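# Reproduce the reference drawing on the paper pad

## Task

Using the markers, draw a copy of the 'drawing' reference image on the paper pad. The image covers the entire sheet, and its top edge belongs along whichever long edge of the pad is farther from the robot. The scrap strip next to the pad does not count toward the result.

## Robot and tools

Robot: two arms, left_arm carrying a left hand and right_arm carrying a right hand. The bases sit near (-0.062, +0.501, 0) m and (-0.018, -0.527, 0) m in the scene frame. That frame has its origin at table height halfway between the arms, +x pointing out over the table, +z up, and left_arm on the +y side. Image left and right do not match arm names.

Hand point: a spot fixed to the palm, 0.15 m out from the wrist flange. Its +z runs along the straight fingers, +y comes out of the palm, and +x runs across the palm away from the thumb on the right hand and toward the thumb on the left hand. Straight fingertips extend 0.06 to 0.07 m past the point along +z and lie 0.06 m behind it along -y. A bracket on the little-finger side reaches 0.10 m across. The wrist can hang below the point and hit the table first. Printed positions can be a few cm off.

Row layout, shared by execute_actions and move: one flat list of 28 numbers covering both arms, each in [-1, 1]. Order: left_arm dx, dy, dz, rx, ry, rz, then eight left hand numbers (little, ring, middle, index, thumb_bend, thumb_turn, force_limit, speed), then the same fourteen for right_arm. The six pose numbers are offsets from that arm's current Hand target, measured along the Hand target's own axes. 1.0 equals 0.6 m for dx/dy/dz and 180 degrees for rx/ry/rz, which together form a single rotation vector. Each row in one action counts from the action's starting Hand target, not from the row before it. Repeating an offset in a later call moves the arm further. Sending all six pose numbers as 0 re-requests the current Hand target. Orientation commands are clipped to 32 degrees from the measured orientation at each step.

Hand numbers are absolute targets, not offsets. Fingers: +1 straight, -1 curled. thumb_bend: +1 straight, -1 bent. thumb_turn: +1 beside the palm, -1 opposite the fingers. force_limit runs from -1 (about 0 N) to +1 (10 N, or 15 N for the two thumb motors). speed runs from -1 (nearly still) to full at +0.48 and stays full up to +1. Nothing means 'no change'. To leave a hand alone, resend the last eight numbers actually sent to it. If none have been sent yet, send its hand_measured six plus hand_force_limit and hand_speed. An opposed thumb and fingers grip objects about 0.035 to 0.065 m thick, or a handle down to about 0.025 m. For a gentle close use speed -0.94 or lower. To squeeze harder, raise force_limit and send a target further closed than hand_measured.

Tools:
- execute_actions(actions, cameras): actions is a list of actions. Each action is up to 15 rows, one per 1/30 s step, and a short action repeats its last row. Camera images come back only when actions is [] or when cameras names them.
- move(target, speed, blend, stop_force, zero, blocking, cameras): target is one 28-number row or up to 15 rows. Every row's offsets count from the same starting Hand targets. The hand points travel in straight lines. speed is in m/s, from 0.002 to 3.6, default 0.25, with turning capped at twice that in rad/s; give one value or one per target. blend, in m, rounds corners in a list; 0 stops at each target. stop_force, in N from 3 to 120, ends an arm's path when the push opposing its motion reaches that level. Leave it out when backing away from a contact. Do not rely on it while the hand is turning. zero (default true) re-zeroes the sensor first. blocking=false returns early and cannot be combined with stop_force. Paths avoid nothing and stop after 10 s. The result adds a 'move:' line with the outcome (done, off_target, moving, held, fault) and which limits acted (paced = clipped, held = withheld).
- wait(seconds 0 to 10): lets time pass while holding commands.
- stop: brakes a running move.
- zoom_image(camera, region [x0, y0, x1, y1] px, at most 504 x 504): camera is one of cam_high, cam_above, cam_left_wrist, cam_right_wrist.
- show_instructions: displays the reference images.
- zero_wrist_force(arm): tares left_arm or right_arm.
- finished_scene(scene 1): ends the scene for good.

Cameras: cam_high, cam_low, cam_above (896x504), cam_left_wrist, cam_right_wrist (672x504).

Results: for each arm, end_effector_position (m), end_effector_quat_wxyz and velocities, all in the scene frame, plus Hand target, Joint positions, Joint torques, and Wrist force/torque in the flange's own axes (a push reads as force coming into the arm). Also hand_measured, hand_stopped_by (moving, target, force, stalled, fault) and hand_load_n, each six values in motor order. A lost grip shows up as hand_load_n dropping toward 0. The hand point often stops short of the Hand target; send the missing distance as an extra offset.

Cautions: the arms are stiff. A command even slightly past a hard contact can trigger a fault, which halts that arm for 10 s. Fault triggers are about 150 N of outside force or wrist torque reaching 24.9 N m. For pen work, press lightly and slowly with a small stop_force. Keep the arms from pressing into each other, and do not close one hand on the other's fingers. Do not let markers or paper slip off the table or fall. Keep fast paths away from an arm's own base. Long stretched-out holds heat the motors and can cause a 30 to 60 s brake stop. Objects may occasionally be nudged by outside pushes.

Each tool is called after "Emit:" as name([rows], argument=value, ...), one row to a line, values as JSON.

Reference images:

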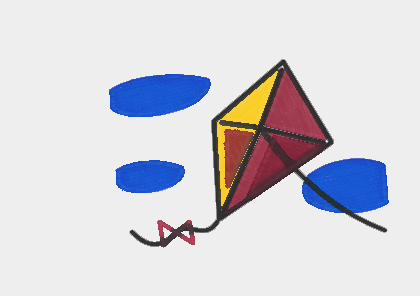

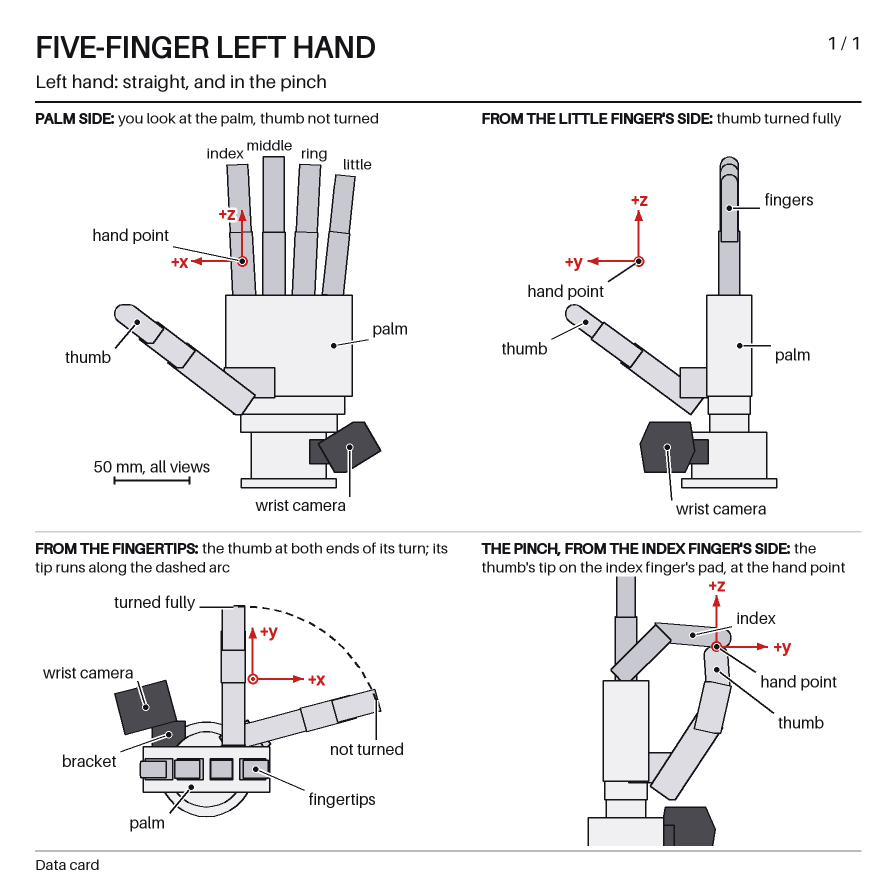

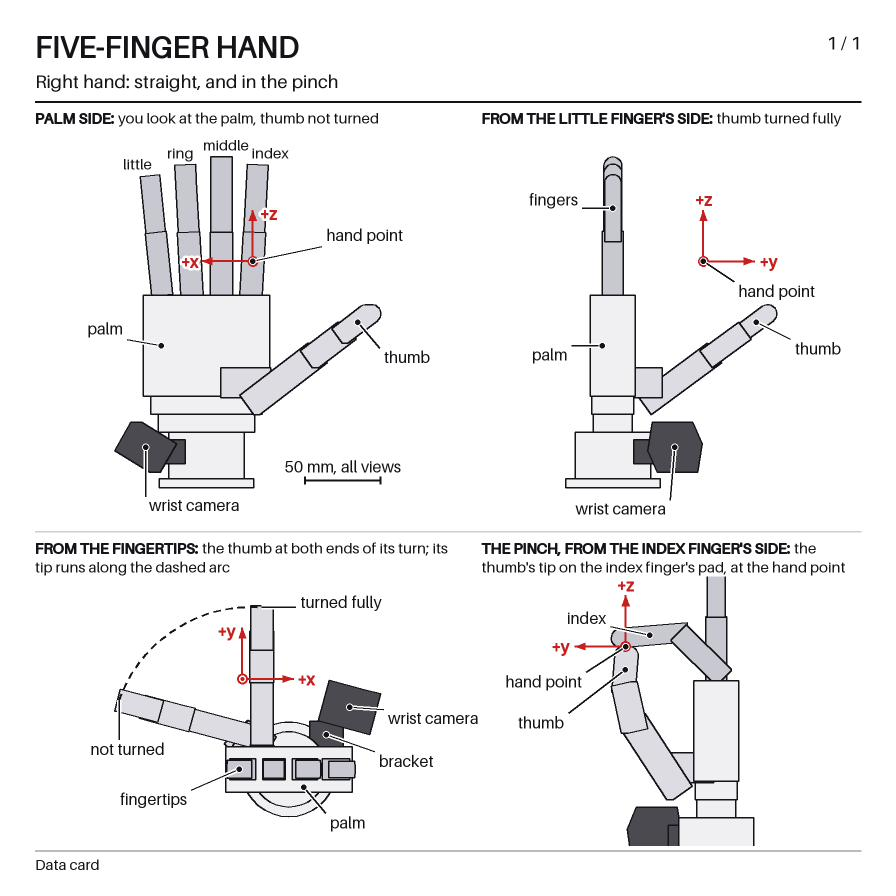

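## Session

Emit:
execute_actions(actions=[])

Emit:
show_instructions()

Scene clock: 0.00 s.
left_arm: end_effector_position=(+0.1289, -0.1525, +0.2306) hand_measured=(+1.000, +1.000, +1.000, +1.000, +1.000, +1.000) hand_load_n=(+0.0, +0.0, +0.0, +0.0, +0.0, +0.0) hand_stopped_by=(target, target, target, target, target, target) hand_force_limit=0.00 hand_speed=-0.80 end_effector_quat_wxyz=(-0.152, -0.109, +0.959, -0.212) | right_arm: end_effector_position=(+0.8312, -0.1605, +0.1474) hand_measured=(+1.000, +1.000, +1.000, +1.000, +1.000, +1.000) hand_load_n=(+0.0, +0.0, +0.0, +0.5, +0.0, +0.0) hand_stopped_by=(target, target, target, target, target, target) hand_force_limit=0.00 hand_speed=-0.80 end_effector_quat_wxyz=(+0.612, -0.594, +0.425, -0.304)
Joint positions: left_arm=[2.238 -2.624 -0.239 1.512 -1.086 3.53] | right_arm=[0.117 -0.751 1.101 -0.279 1.208 -3.008]
Joint velocities: within noise
Joint torques (N m): no reading
Motor temperatures (°C): left_arm=[41 33 43 33 33 43] | right_arm=[27 24 40 49 43 45]
Wrist force (N): no reading
Wrist torque (N m): no reading
Wrist force, peak (N): no reading
Hand target: left_arm +0.1289, -0.1525, +0.2306; -0.152, -0.109, +0.959, -0.212 | right_arm +0.8312, -0.1605, +0.1474; +0.612, -0.594, +0.425, -0.304

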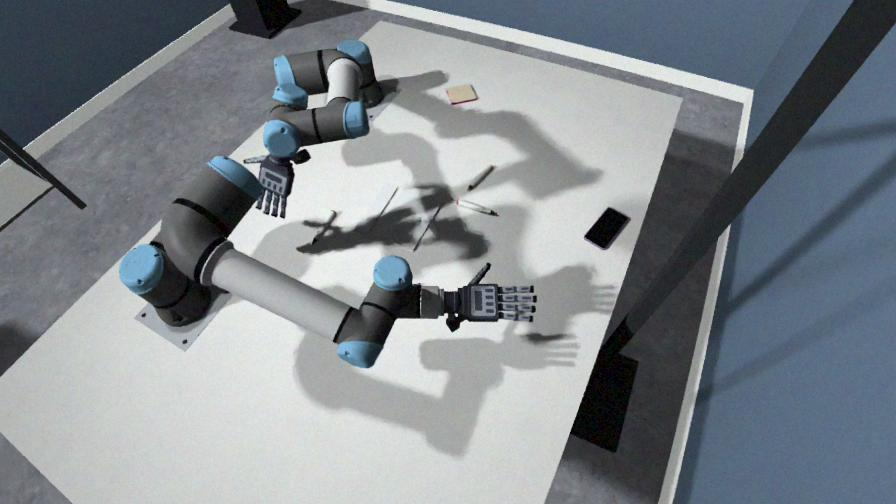

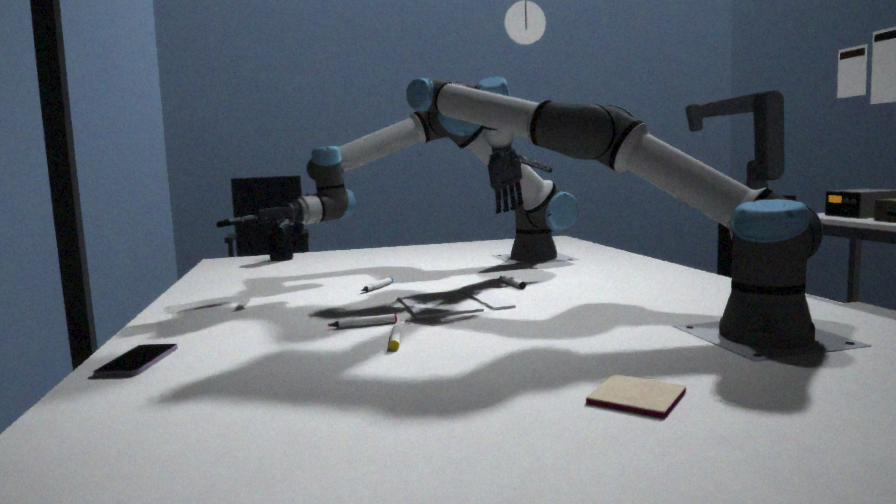

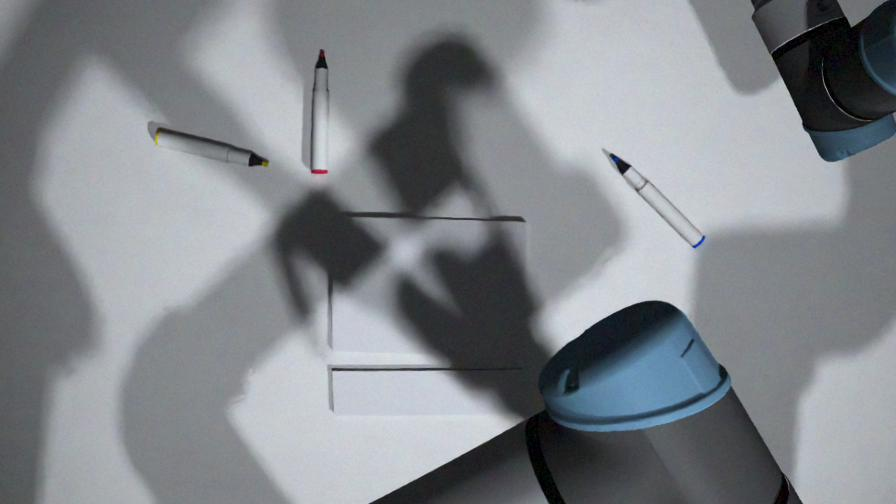

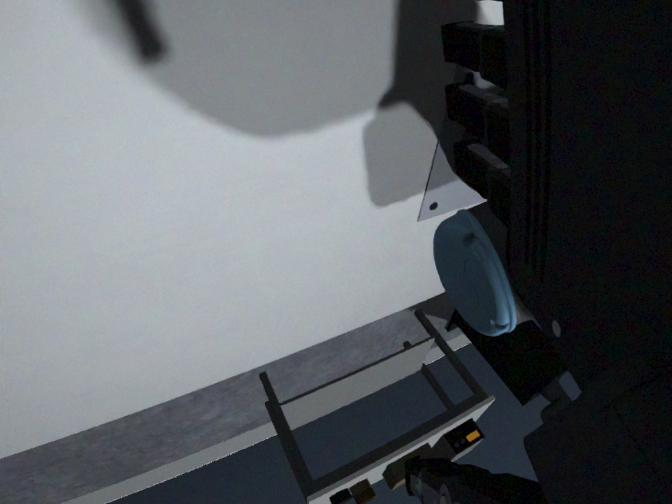

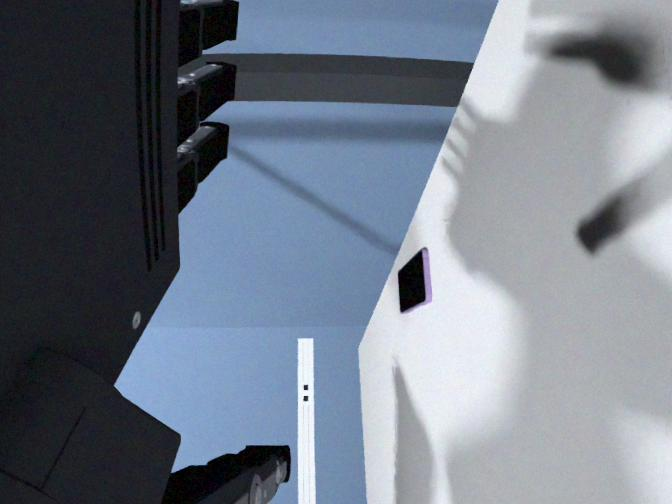

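Reference images for this scene: drawing, FIVE-FINGER LEFT HAND page 1, FIVE-FINGER HAND page 1.

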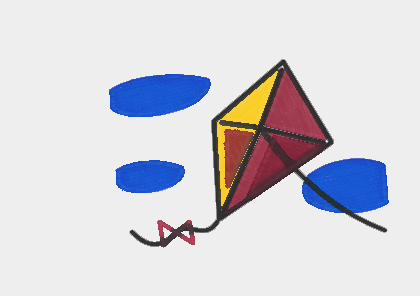

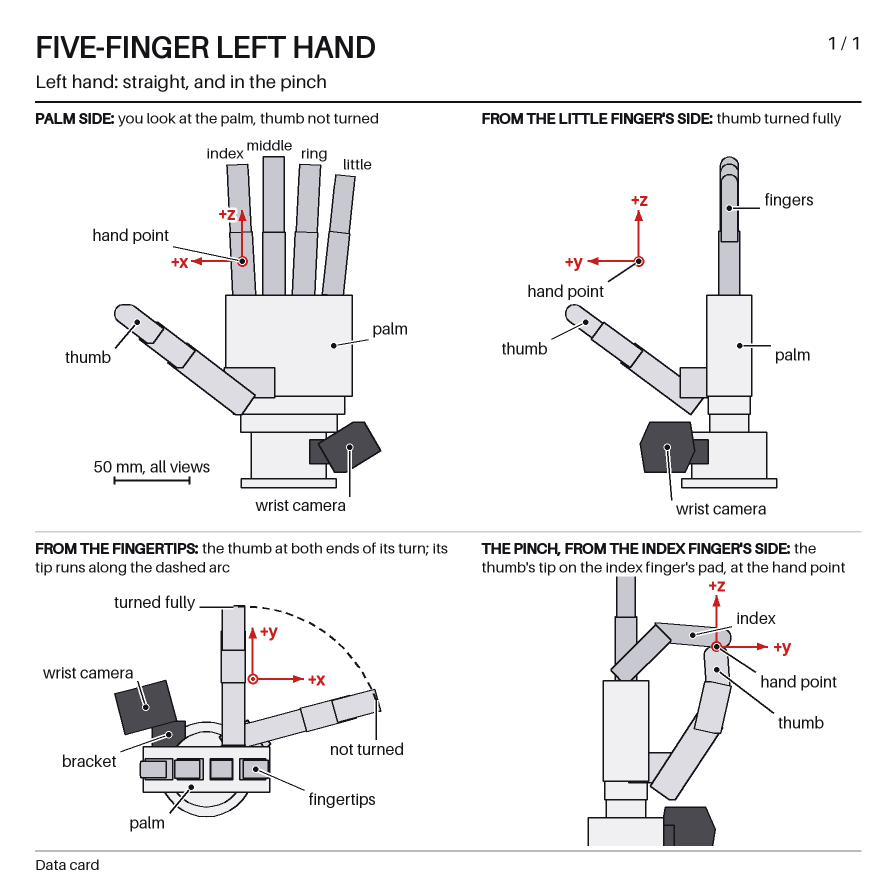

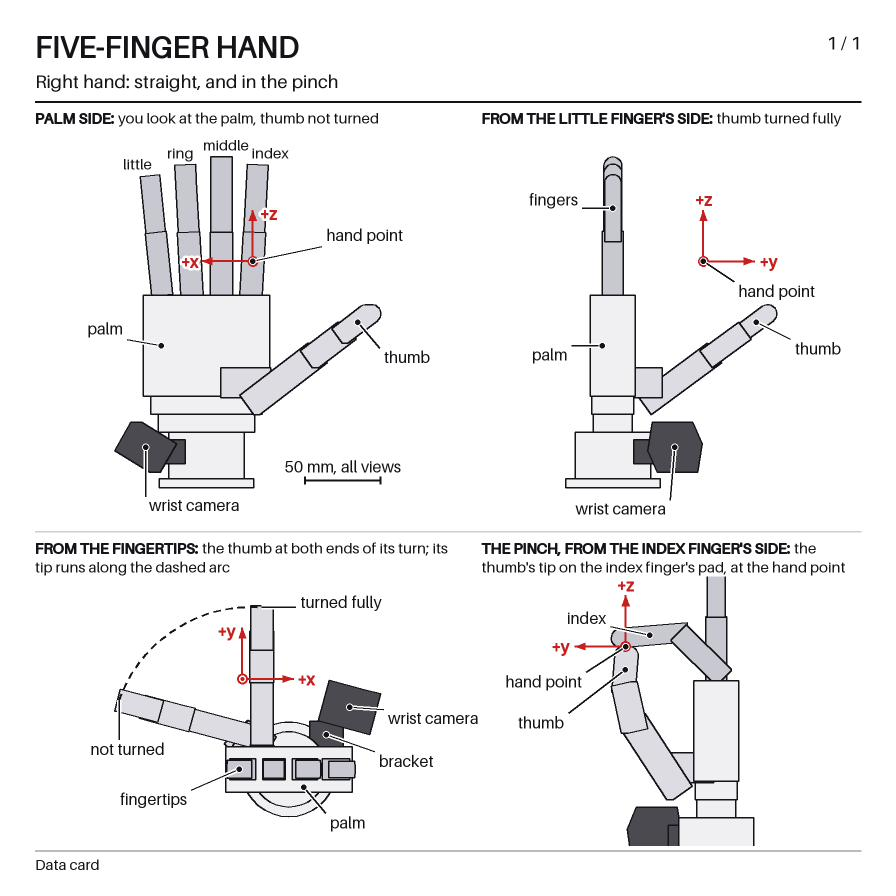

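Emit:
zoom_image(camera="cam_above", region=[120, 20, 624, 440])

Emit:
zoom_image(camera="cam_high", region=[260, 130, 560, 290])

Emit:
zoom_image(camera="cam_low", region=[280, 240, 580, 400])

Scaled by 1.000.

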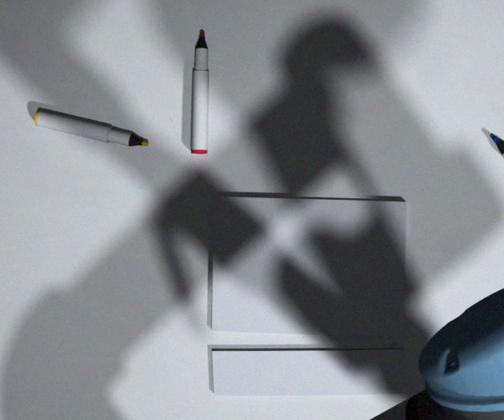

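Scaled by 1.680 from the camera's 896x504 image, which has a finer 1280x720 frame.

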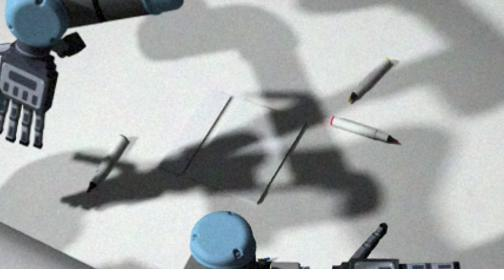

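Scaled by 1.680 from the camera's 896x504 image, which has a finer 1280x720 frame.

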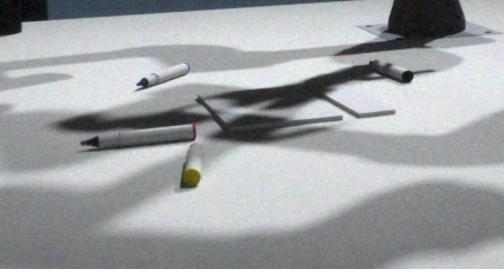

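Emit:
move(target=[-0.1513, 0.5612, -0.5335, 0, 0, 0, 1, 1, 1, 1, 1, 1, 0, -0.8, 0, 0, 0, 0, 0, 0, 1, 1, 1, 1, 1, 1, 0, -0.8], cameras=["all"])

Scene clock: 12.67 s.
left_arm: end_effector_position=(+0.2002, +0.2999, +0.3503) hand_measured=(+1.000, +1.000, +1.000, +1.000, +1.000, +1.000) hand_load_n=(+0.0, +0.0, +0.0, +0.0, +0.0, +0.0) hand_stopped_by=(target, target, target, target, target, target) hand_force_limit=0.00 hand_speed=-0.80 end_effector_quat_wxyz=(-0.152, -0.109, +0.959, -0.212) | right_arm: end_effector_position=(+0.8312, -0.1605, +0.1474) hand_measured=(+1.000, +1.000, +1.000, +1.000, +1.000, +1.000) hand_load_n=(+0.0, +0.0, -0.5, +0.0, +0.0, +0.0) hand_stopped_by=(target, target, target, target, target, target) hand_force_limit=0.00 hand_speed=-0.80 end_effector_quat_wxyz=(+0.612, -0.594, +0.425, -0.304)
Joint positions: left_arm=[3.123 -1.752 -1.463 1.374 -1.11 4.534] | right_arm=[0.117 -0.751 1.101 -0.279 1.208 -3.008]
Joint torques (N m): left_arm=[12.17 34.17 9.17 -5.87 -2 1.6] | right_arm=[-0.37 -55.3 -22.26 -1.36 -0.37 -0.41]
Wrist force (N): left_arm=[-0.2 0.2 -0.2] | right_arm=[-0.1 0.0 -0.1]
Wrist torque (N m): left_arm=[0.04 0.03 -0.08] | right_arm=[0.00 0.02 -0.01]
Wrist force, peak (N): left_arm=[0.3 -0.9 1.1] | right_arm=[-0.2 0.4 -0.3]
Hand target: left_arm +0.2002, +0.2999, +0.3503; -0.152, -0.109, +0.959, -0.212 | right_arm +0.8312, -0.1605, +0.1474; +0.612, -0.594, +0.425, -0.304
Off the commanded pose: left_arm 0.000 m, 0 deg | right_arm 0.000 m, 0 deg.
move: done

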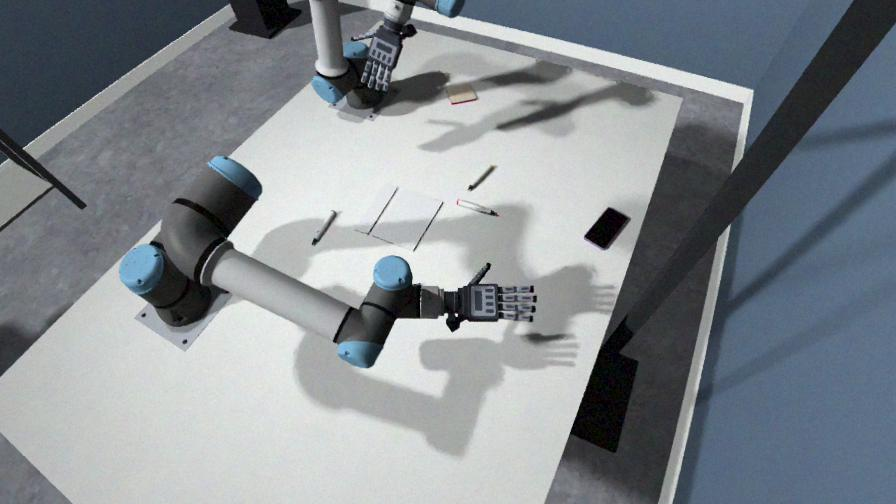

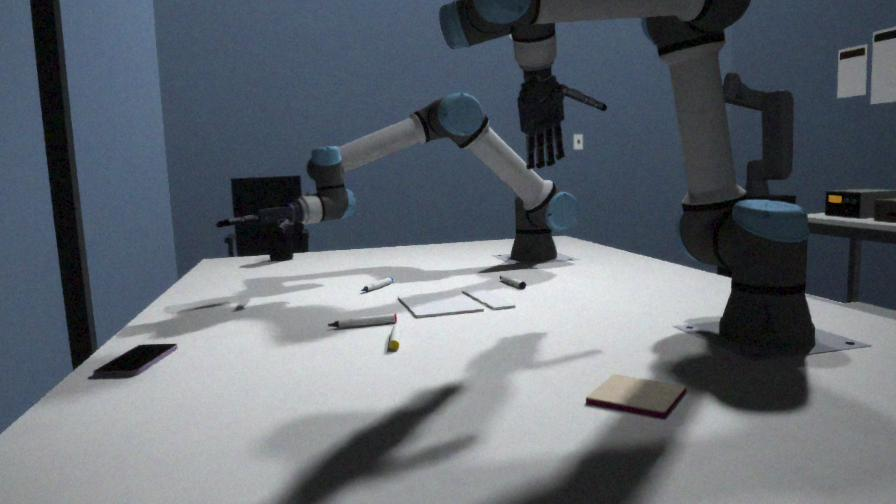

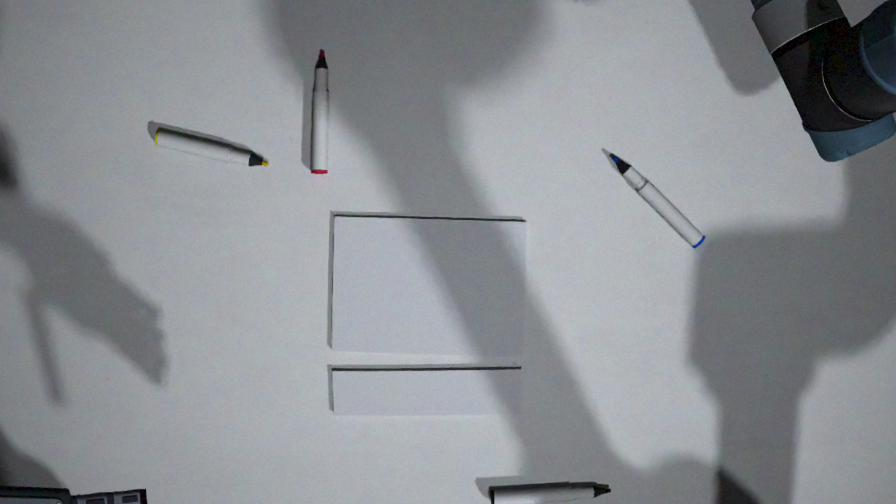

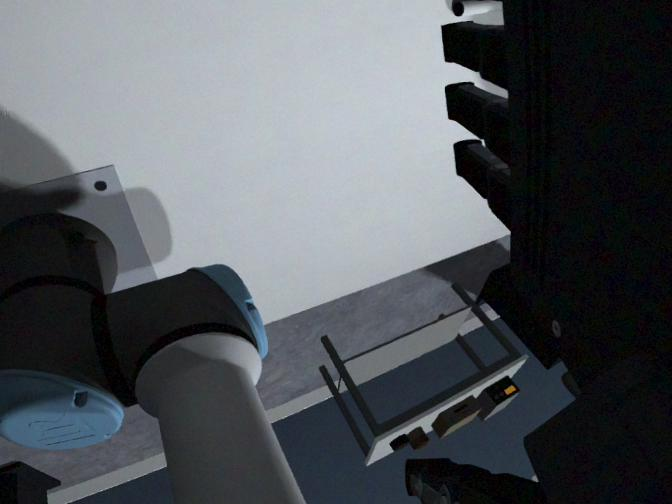

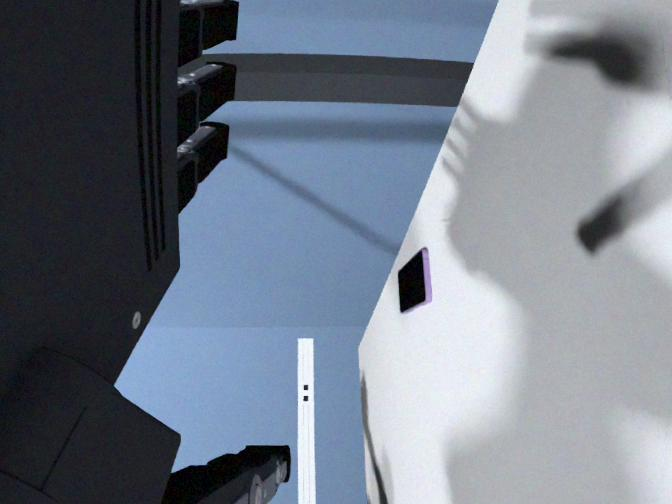

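Emit:
zoom_image(camera="cam_above", region=[310, 200, 550, 420])

Emit:
zoom_image(camera="cam_above", region=[580, 130, 720, 260])

Emit:
zoom_image(camera="cam_above", region=[140, 40, 340, 190])

Scaled by 2.100 from the camera's 896x504 image, which has a finer 1280x720 frame.

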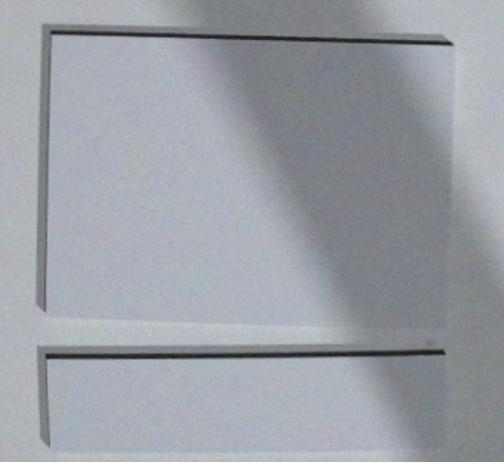

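Scaled by 3.600 from the camera's 896x504 image, which has a finer 1280x720 frame.

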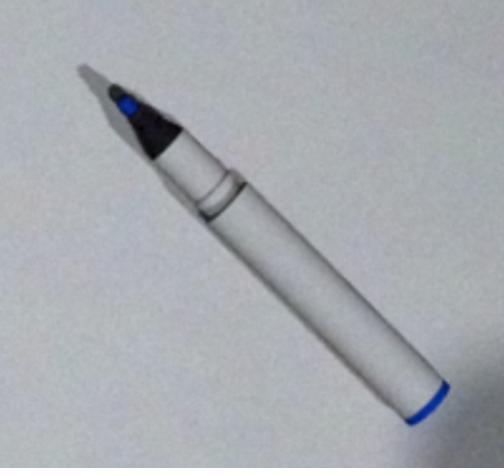

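Scaled by 2.520 from the camera's 896x504 image, which has a finer 1280x720 frame.

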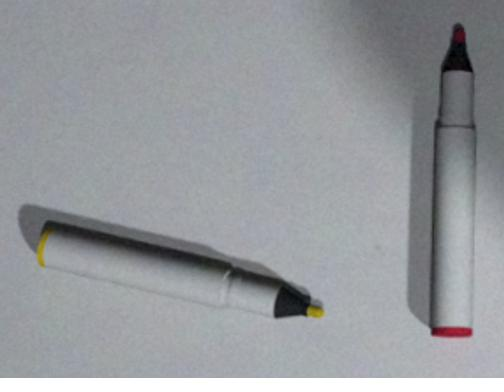

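Emit:
move(target=[-0.4387, -0.0812, 0.0563, 0.2897, -0.3482, -0.1898, 0.25, 0.25, 0.2, 0.2, 0.6, -1, 0, -0.3, 0, 0, 0, 0, 0, 0, 1, 1, 1, 1, 1, 1, 0, -0.8], cameras=["all"])

Scene clock: 29.20 s.
left_arm: end_effector_position=(+0.4500, +0.2796, +0.2503) hand_measured=(+0.250, +0.250, +0.200, +0.200, +0.600, -1.000) hand_load_n=(+0.0, +0.0, +0.0, +0.0, +0.0, +0.0) hand_stopped_by=(target, target, target, target, target, target) hand_force_limit=0.00 hand_speed=-0.30 end_effector_quat_wxyz=(+0.352, -0.504, +0.646, -0.452) | right_arm: end_effector_position=(+0.8312, -0.1605, +0.1474) hand_measured=(+1.000, +1.000, +1.000, +1.000, +1.000, +1.000) hand_load_n=(+0.0, +0.0, +0.0, +0.0, +0.0, +0.0) hand_stopped_by=(target, target, target, target, target, target) hand_force_limit=0.00 hand_speed=-0.80 end_effector_quat_wxyz=(+0.612, -0.594, +0.425, -0.304)
Joint positions: left_arm=[3.123 -1.501 -1.9 3.042 -1.356 3.221] | right_arm=[0.117 -0.751 1.101 -0.279 1.208 -3.008]
Joint torques (N m): left_arm=[-10.87 7.95 11.58 3.41 -2.58 -1.35] | right_arm=[-0.46 -55.48 -21.92 -1.62 -0.29 -0.34]
Wrist force (N): left_arm=[-0.4 -0.9 0.8] | right_arm=[-0.2 0.1 -0.2]
Wrist torque (N m): left_arm=[-0.15 0.00 0.03] | right_arm=[0.03 0.03 -0.01]
Wrist force, peak (N): left_arm=[-0.1 -0.7 1.4] | right_arm=[0.0 -0.1 -0.4]
Hand target: left_arm +0.4500, +0.2796, +0.2503; +0.352, -0.504, +0.646, -0.452 | right_arm +0.8312, -0.1605, +0.1474; +0.612, -0.594, +0.425, -0.304
Off the commanded pose: left_arm 0.000 m, 0 deg | right_arm 0.000 m, 0 deg.
move: done

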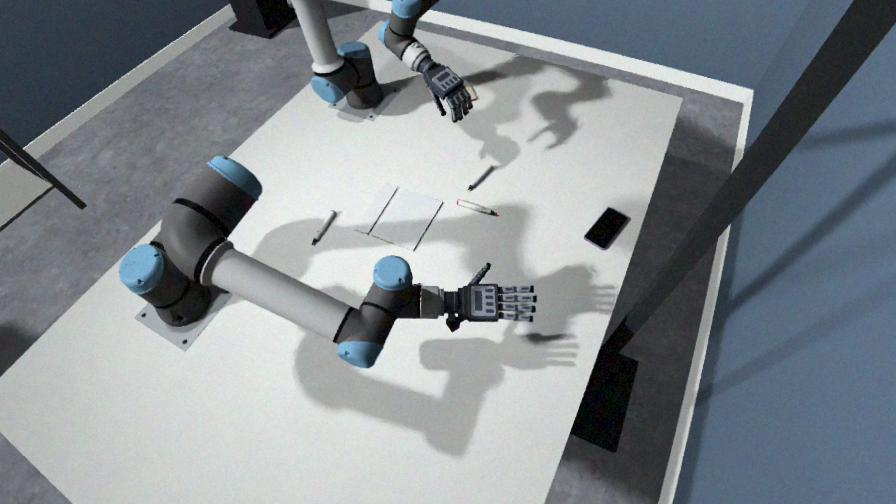

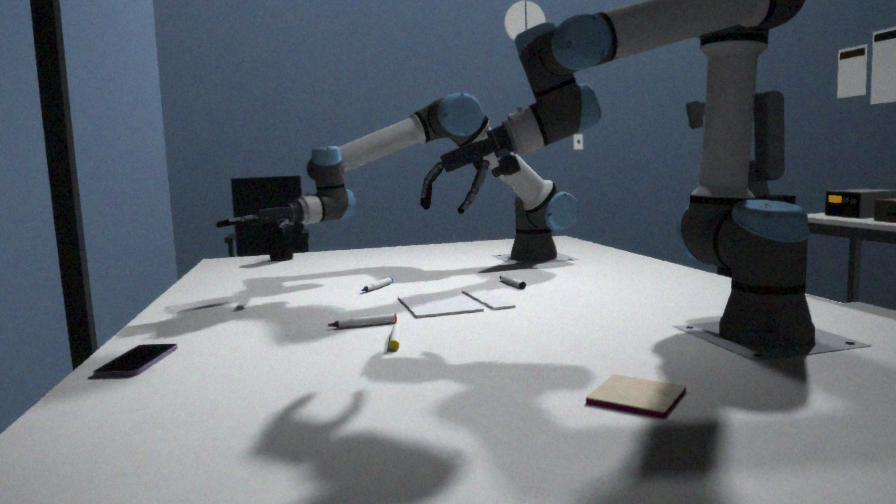

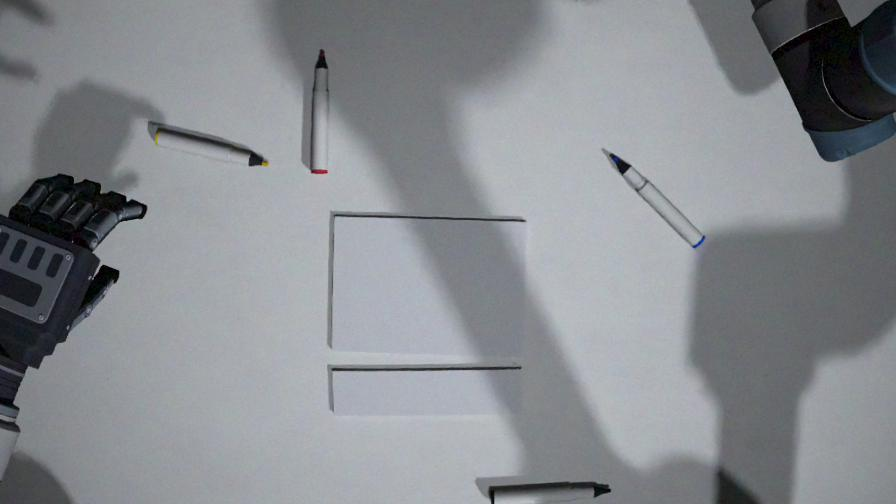

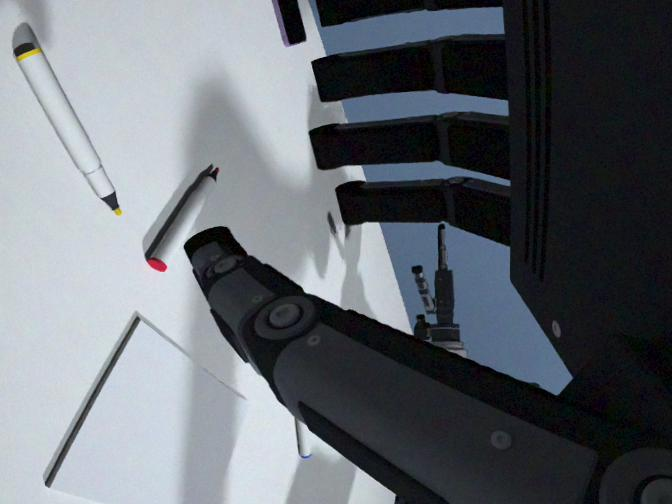

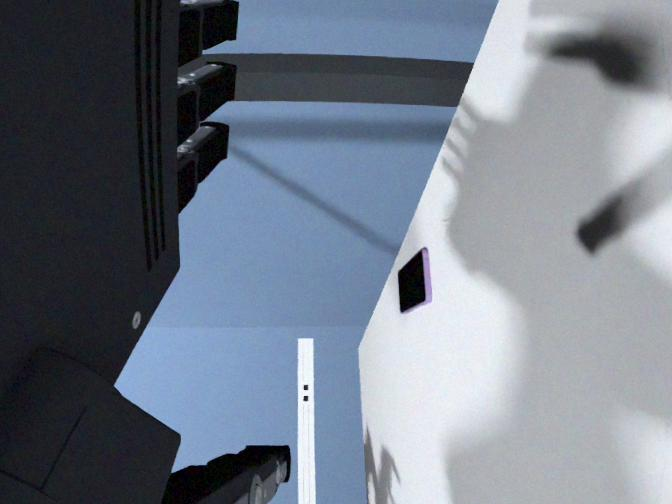

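Emit:
move(target=[-0.0238, 0.1835, 0.2268, 0, 0, 0, 0.25, 0.25, 0.2, 0.2, 0.6, -1, 0, -0.3, 0, 0, 0, 0, 0, 0, 1, 1, 1, 1, 1, 1, 0, -0.8], cameras=["cam_above", "cam_low", "cam_left_wrist"])

Emit:
zoom_image(camera="cam_above", region=[60, 60, 360, 260])

Scene clock: 31.17 s.
left_arm: end_effector_position=(+0.5408, +0.2715, +0.1002) hand_measured=(+0.250, +0.250, +0.200, +0.200, +0.600, -1.000) hand_load_n=(+0.0, +0.0, +0.0, +0.0, +0.0, +0.0) hand_stopped_by=(target, target, target, target, target, target) hand_force_limit=0.00 hand_speed=-0.30 end_effector_quat_wxyz=(+0.352, -0.504, +0.646, -0.452) | right_arm: end_effector_position=(+0.8312, -0.1605, +0.1474) hand_measured=(+1.000, +1.000, +1.000, +1.000, +1.000, +1.000) hand_load_n=(+0.0, +0.0, +0.0, +0.0, +0.0, +0.0) hand_stopped_by=(target, target, target, target, target, target) hand_force_limit=0.00 hand_speed=-0.80 end_effector_quat_wxyz=(+0.612, -0.594, +0.425, -0.304)
Joint positions: left_arm=[3.106 -1.873 -1.903 3.418 -1.371 3.216] | right_arm=[0.117 -0.751 1.101 -0.279 1.208 -3.008]
Joint torques (N m): left_arm=[-10.07 19.77 22.91 3.4 -2.6 -1.45] | right_arm=[-0.02 -56.44 -23.19 -1.53 -0.33 -0.06]
Wrist force (N): left_arm=[-0.1 -0.6 0.9] | right_arm=[-0.1 0.0 -0.2]
Wrist torque (N m): left_arm=[-0.10 -0.04 0.04] | right_arm=[0.01 0.03 0.00]
Wrist force, peak (N): left_arm=[0.1 -2.0 -0.3] | right_arm=[0.1 0.1 -0.4]
Hand target: left_arm +0.5408, +0.2714, +0.1002; +0.352, -0.504, +0.646, -0.452 | right_arm +0.8312, -0.1605, +0.1474; +0.612, -0.594, +0.425, -0.304
Off the commanded pose: left_arm 0.000 m, 0 deg | right_arm 0.000 m, 0 deg.
move: done
Images, in order (width x height): cam_low 896x504, cam_above 896x504, cam_left_wrist 672x504.

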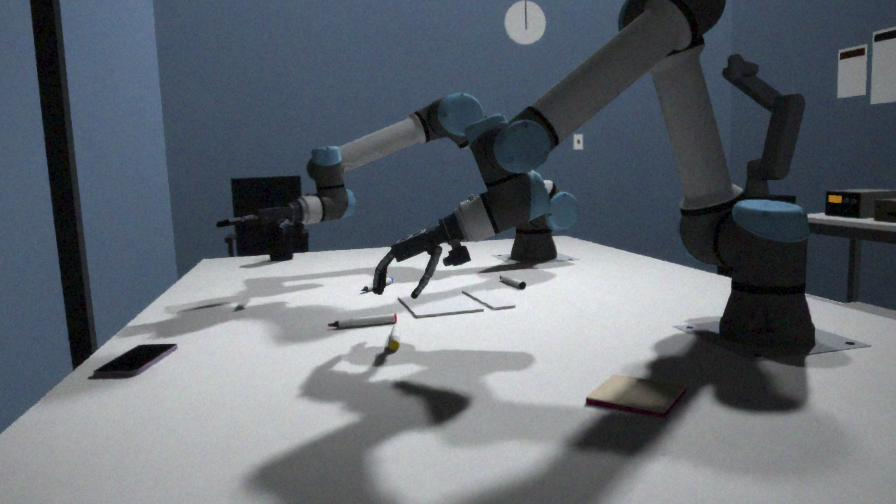

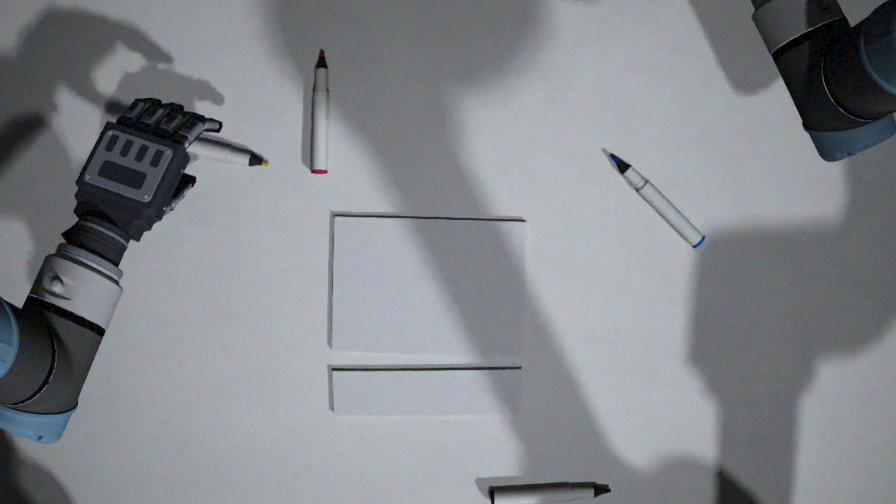

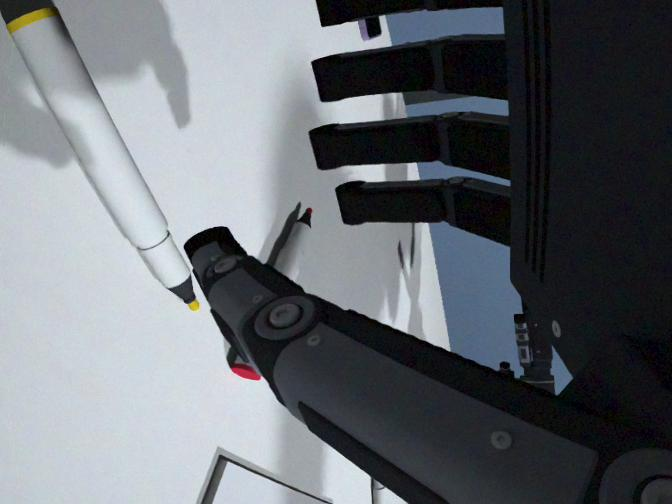

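Scaled by 1.680 from the camera's 896x504 image, which has a finer 1280x720 frame.

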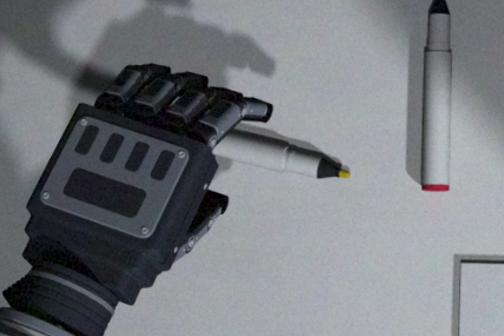

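Emit:
move(target=[-0.0235, 0.0528, 0.0498, 0, 0, 0, 0.25, 0.25, 0.2, 0.2, 0.6, -1, 0, -0.3, 0, 0, 0, 0, 0, 0, 1, 1, 1, 1, 1, 1, 0, -0.8], speed=0.15, cameras=["cam_above", "cam_low", "cam_left_wrist"])

Emit:
zoom_image(camera="cam_above", region=[100, 60, 300, 200])

Emit:
zoom_image(camera="cam_low", region=[330, 200, 530, 400])

Scene clock: 34.43 s.
left_arm: end_effector_position=(+0.5609, +0.2809, +0.0602) hand_measured=(+0.250, +0.250, +0.200, +0.200, +0.600, -1.000) hand_load_n=(+0.0, +0.0, +0.0, +0.0, +0.0, +0.0) hand_stopped_by=(target, target, target, target, target, target) hand_force_limit=0.00 hand_speed=-0.30 end_effector_quat_wxyz=(+0.352, -0.504, +0.646, -0.452) | right_arm: end_effector_position=(+0.8312, -0.1605, +0.1474) hand_measured=(+1.000, +1.000, +1.000, +1.000, +1.000, +1.000) hand_load_n=(+0.0, +0.0, +0.0, +0.0, +0.0, +0.0) hand_stopped_by=(target, target, target, target, target, target) hand_force_limit=0.00 hand_speed=-0.80 end_effector_quat_wxyz=(+0.612, -0.594, +0.425, -0.304)
Joint positions: left_arm=[3.13 -1.968 -1.893 3.502 -1.349 3.224] | right_arm=[0.117 -0.751 1.101 -0.279 1.208 -3.008]
Joint torques (N m): left_arm=[10.77 22.33 22.31 3.37 2.27 1.27] | right_arm=[-0.12 -56.27 -21.9 -1.68 -0.3 -0.29]
Wrist force (N): left_arm=[0.0 -0.8 0.7] | right_arm=[-0.3 0.1 0.0]
Wrist torque (N m): left_arm=[-0.11 -0.05 -0.08] | right_arm=[0.01 0.04 -0.01]
Wrist force, peak (N): left_arm=[-0.7 -0.6 1.3] | right_arm=[-0.4 0.2 -0.2]
Hand target: left_arm +0.5609, +0.2809, +0.0601; +0.352, -0.504, +0.646, -0.452 | right_arm +0.8312, -0.1605, +0.1474; +0.612, -0.594, +0.425, -0.304
Off the commanded pose: left_arm 0.000 m, 0 deg | right_arm 0.000 m, 0 deg.
move: done
Images, in order (width x height): cam_low 896x504, cam_above 896x504, cam_left_wrist 672x504.

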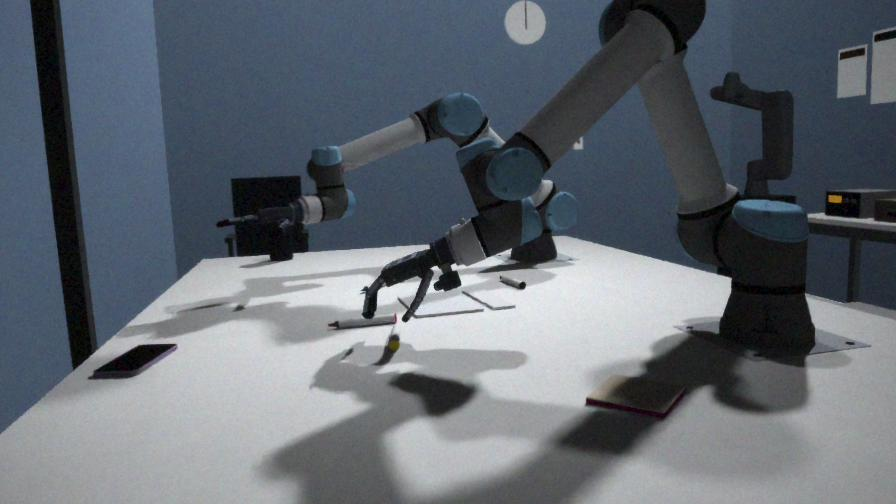

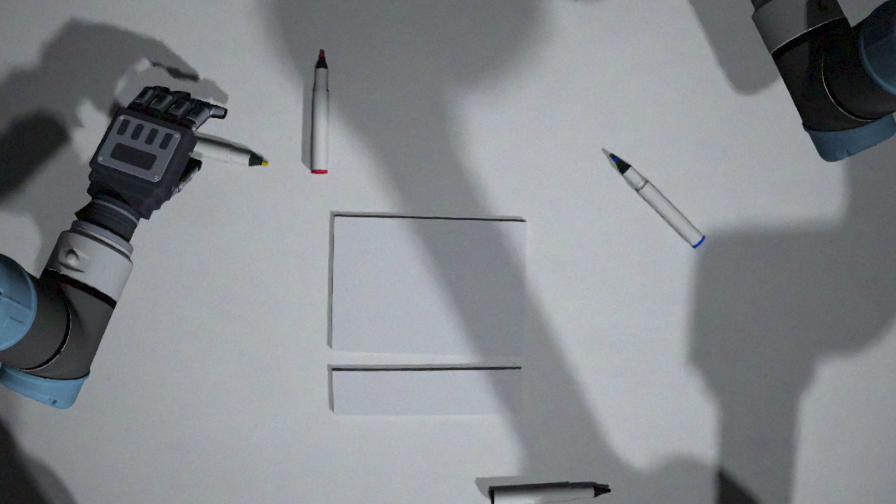

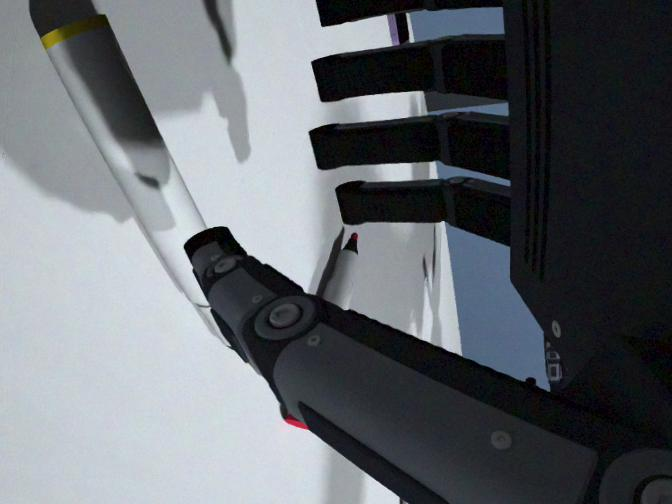

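Scaled by 2.520 from the camera's 896x504 image, which has a finer 1280x720 frame.

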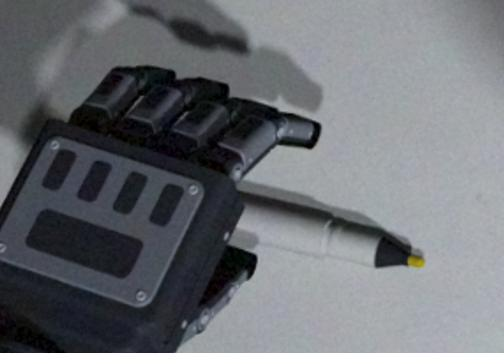

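Scaled by 2.520 from the camera's 896x504 image, which has a finer 1280x720 frame.

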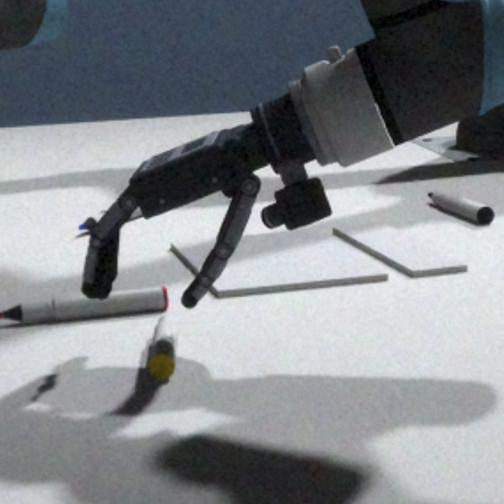

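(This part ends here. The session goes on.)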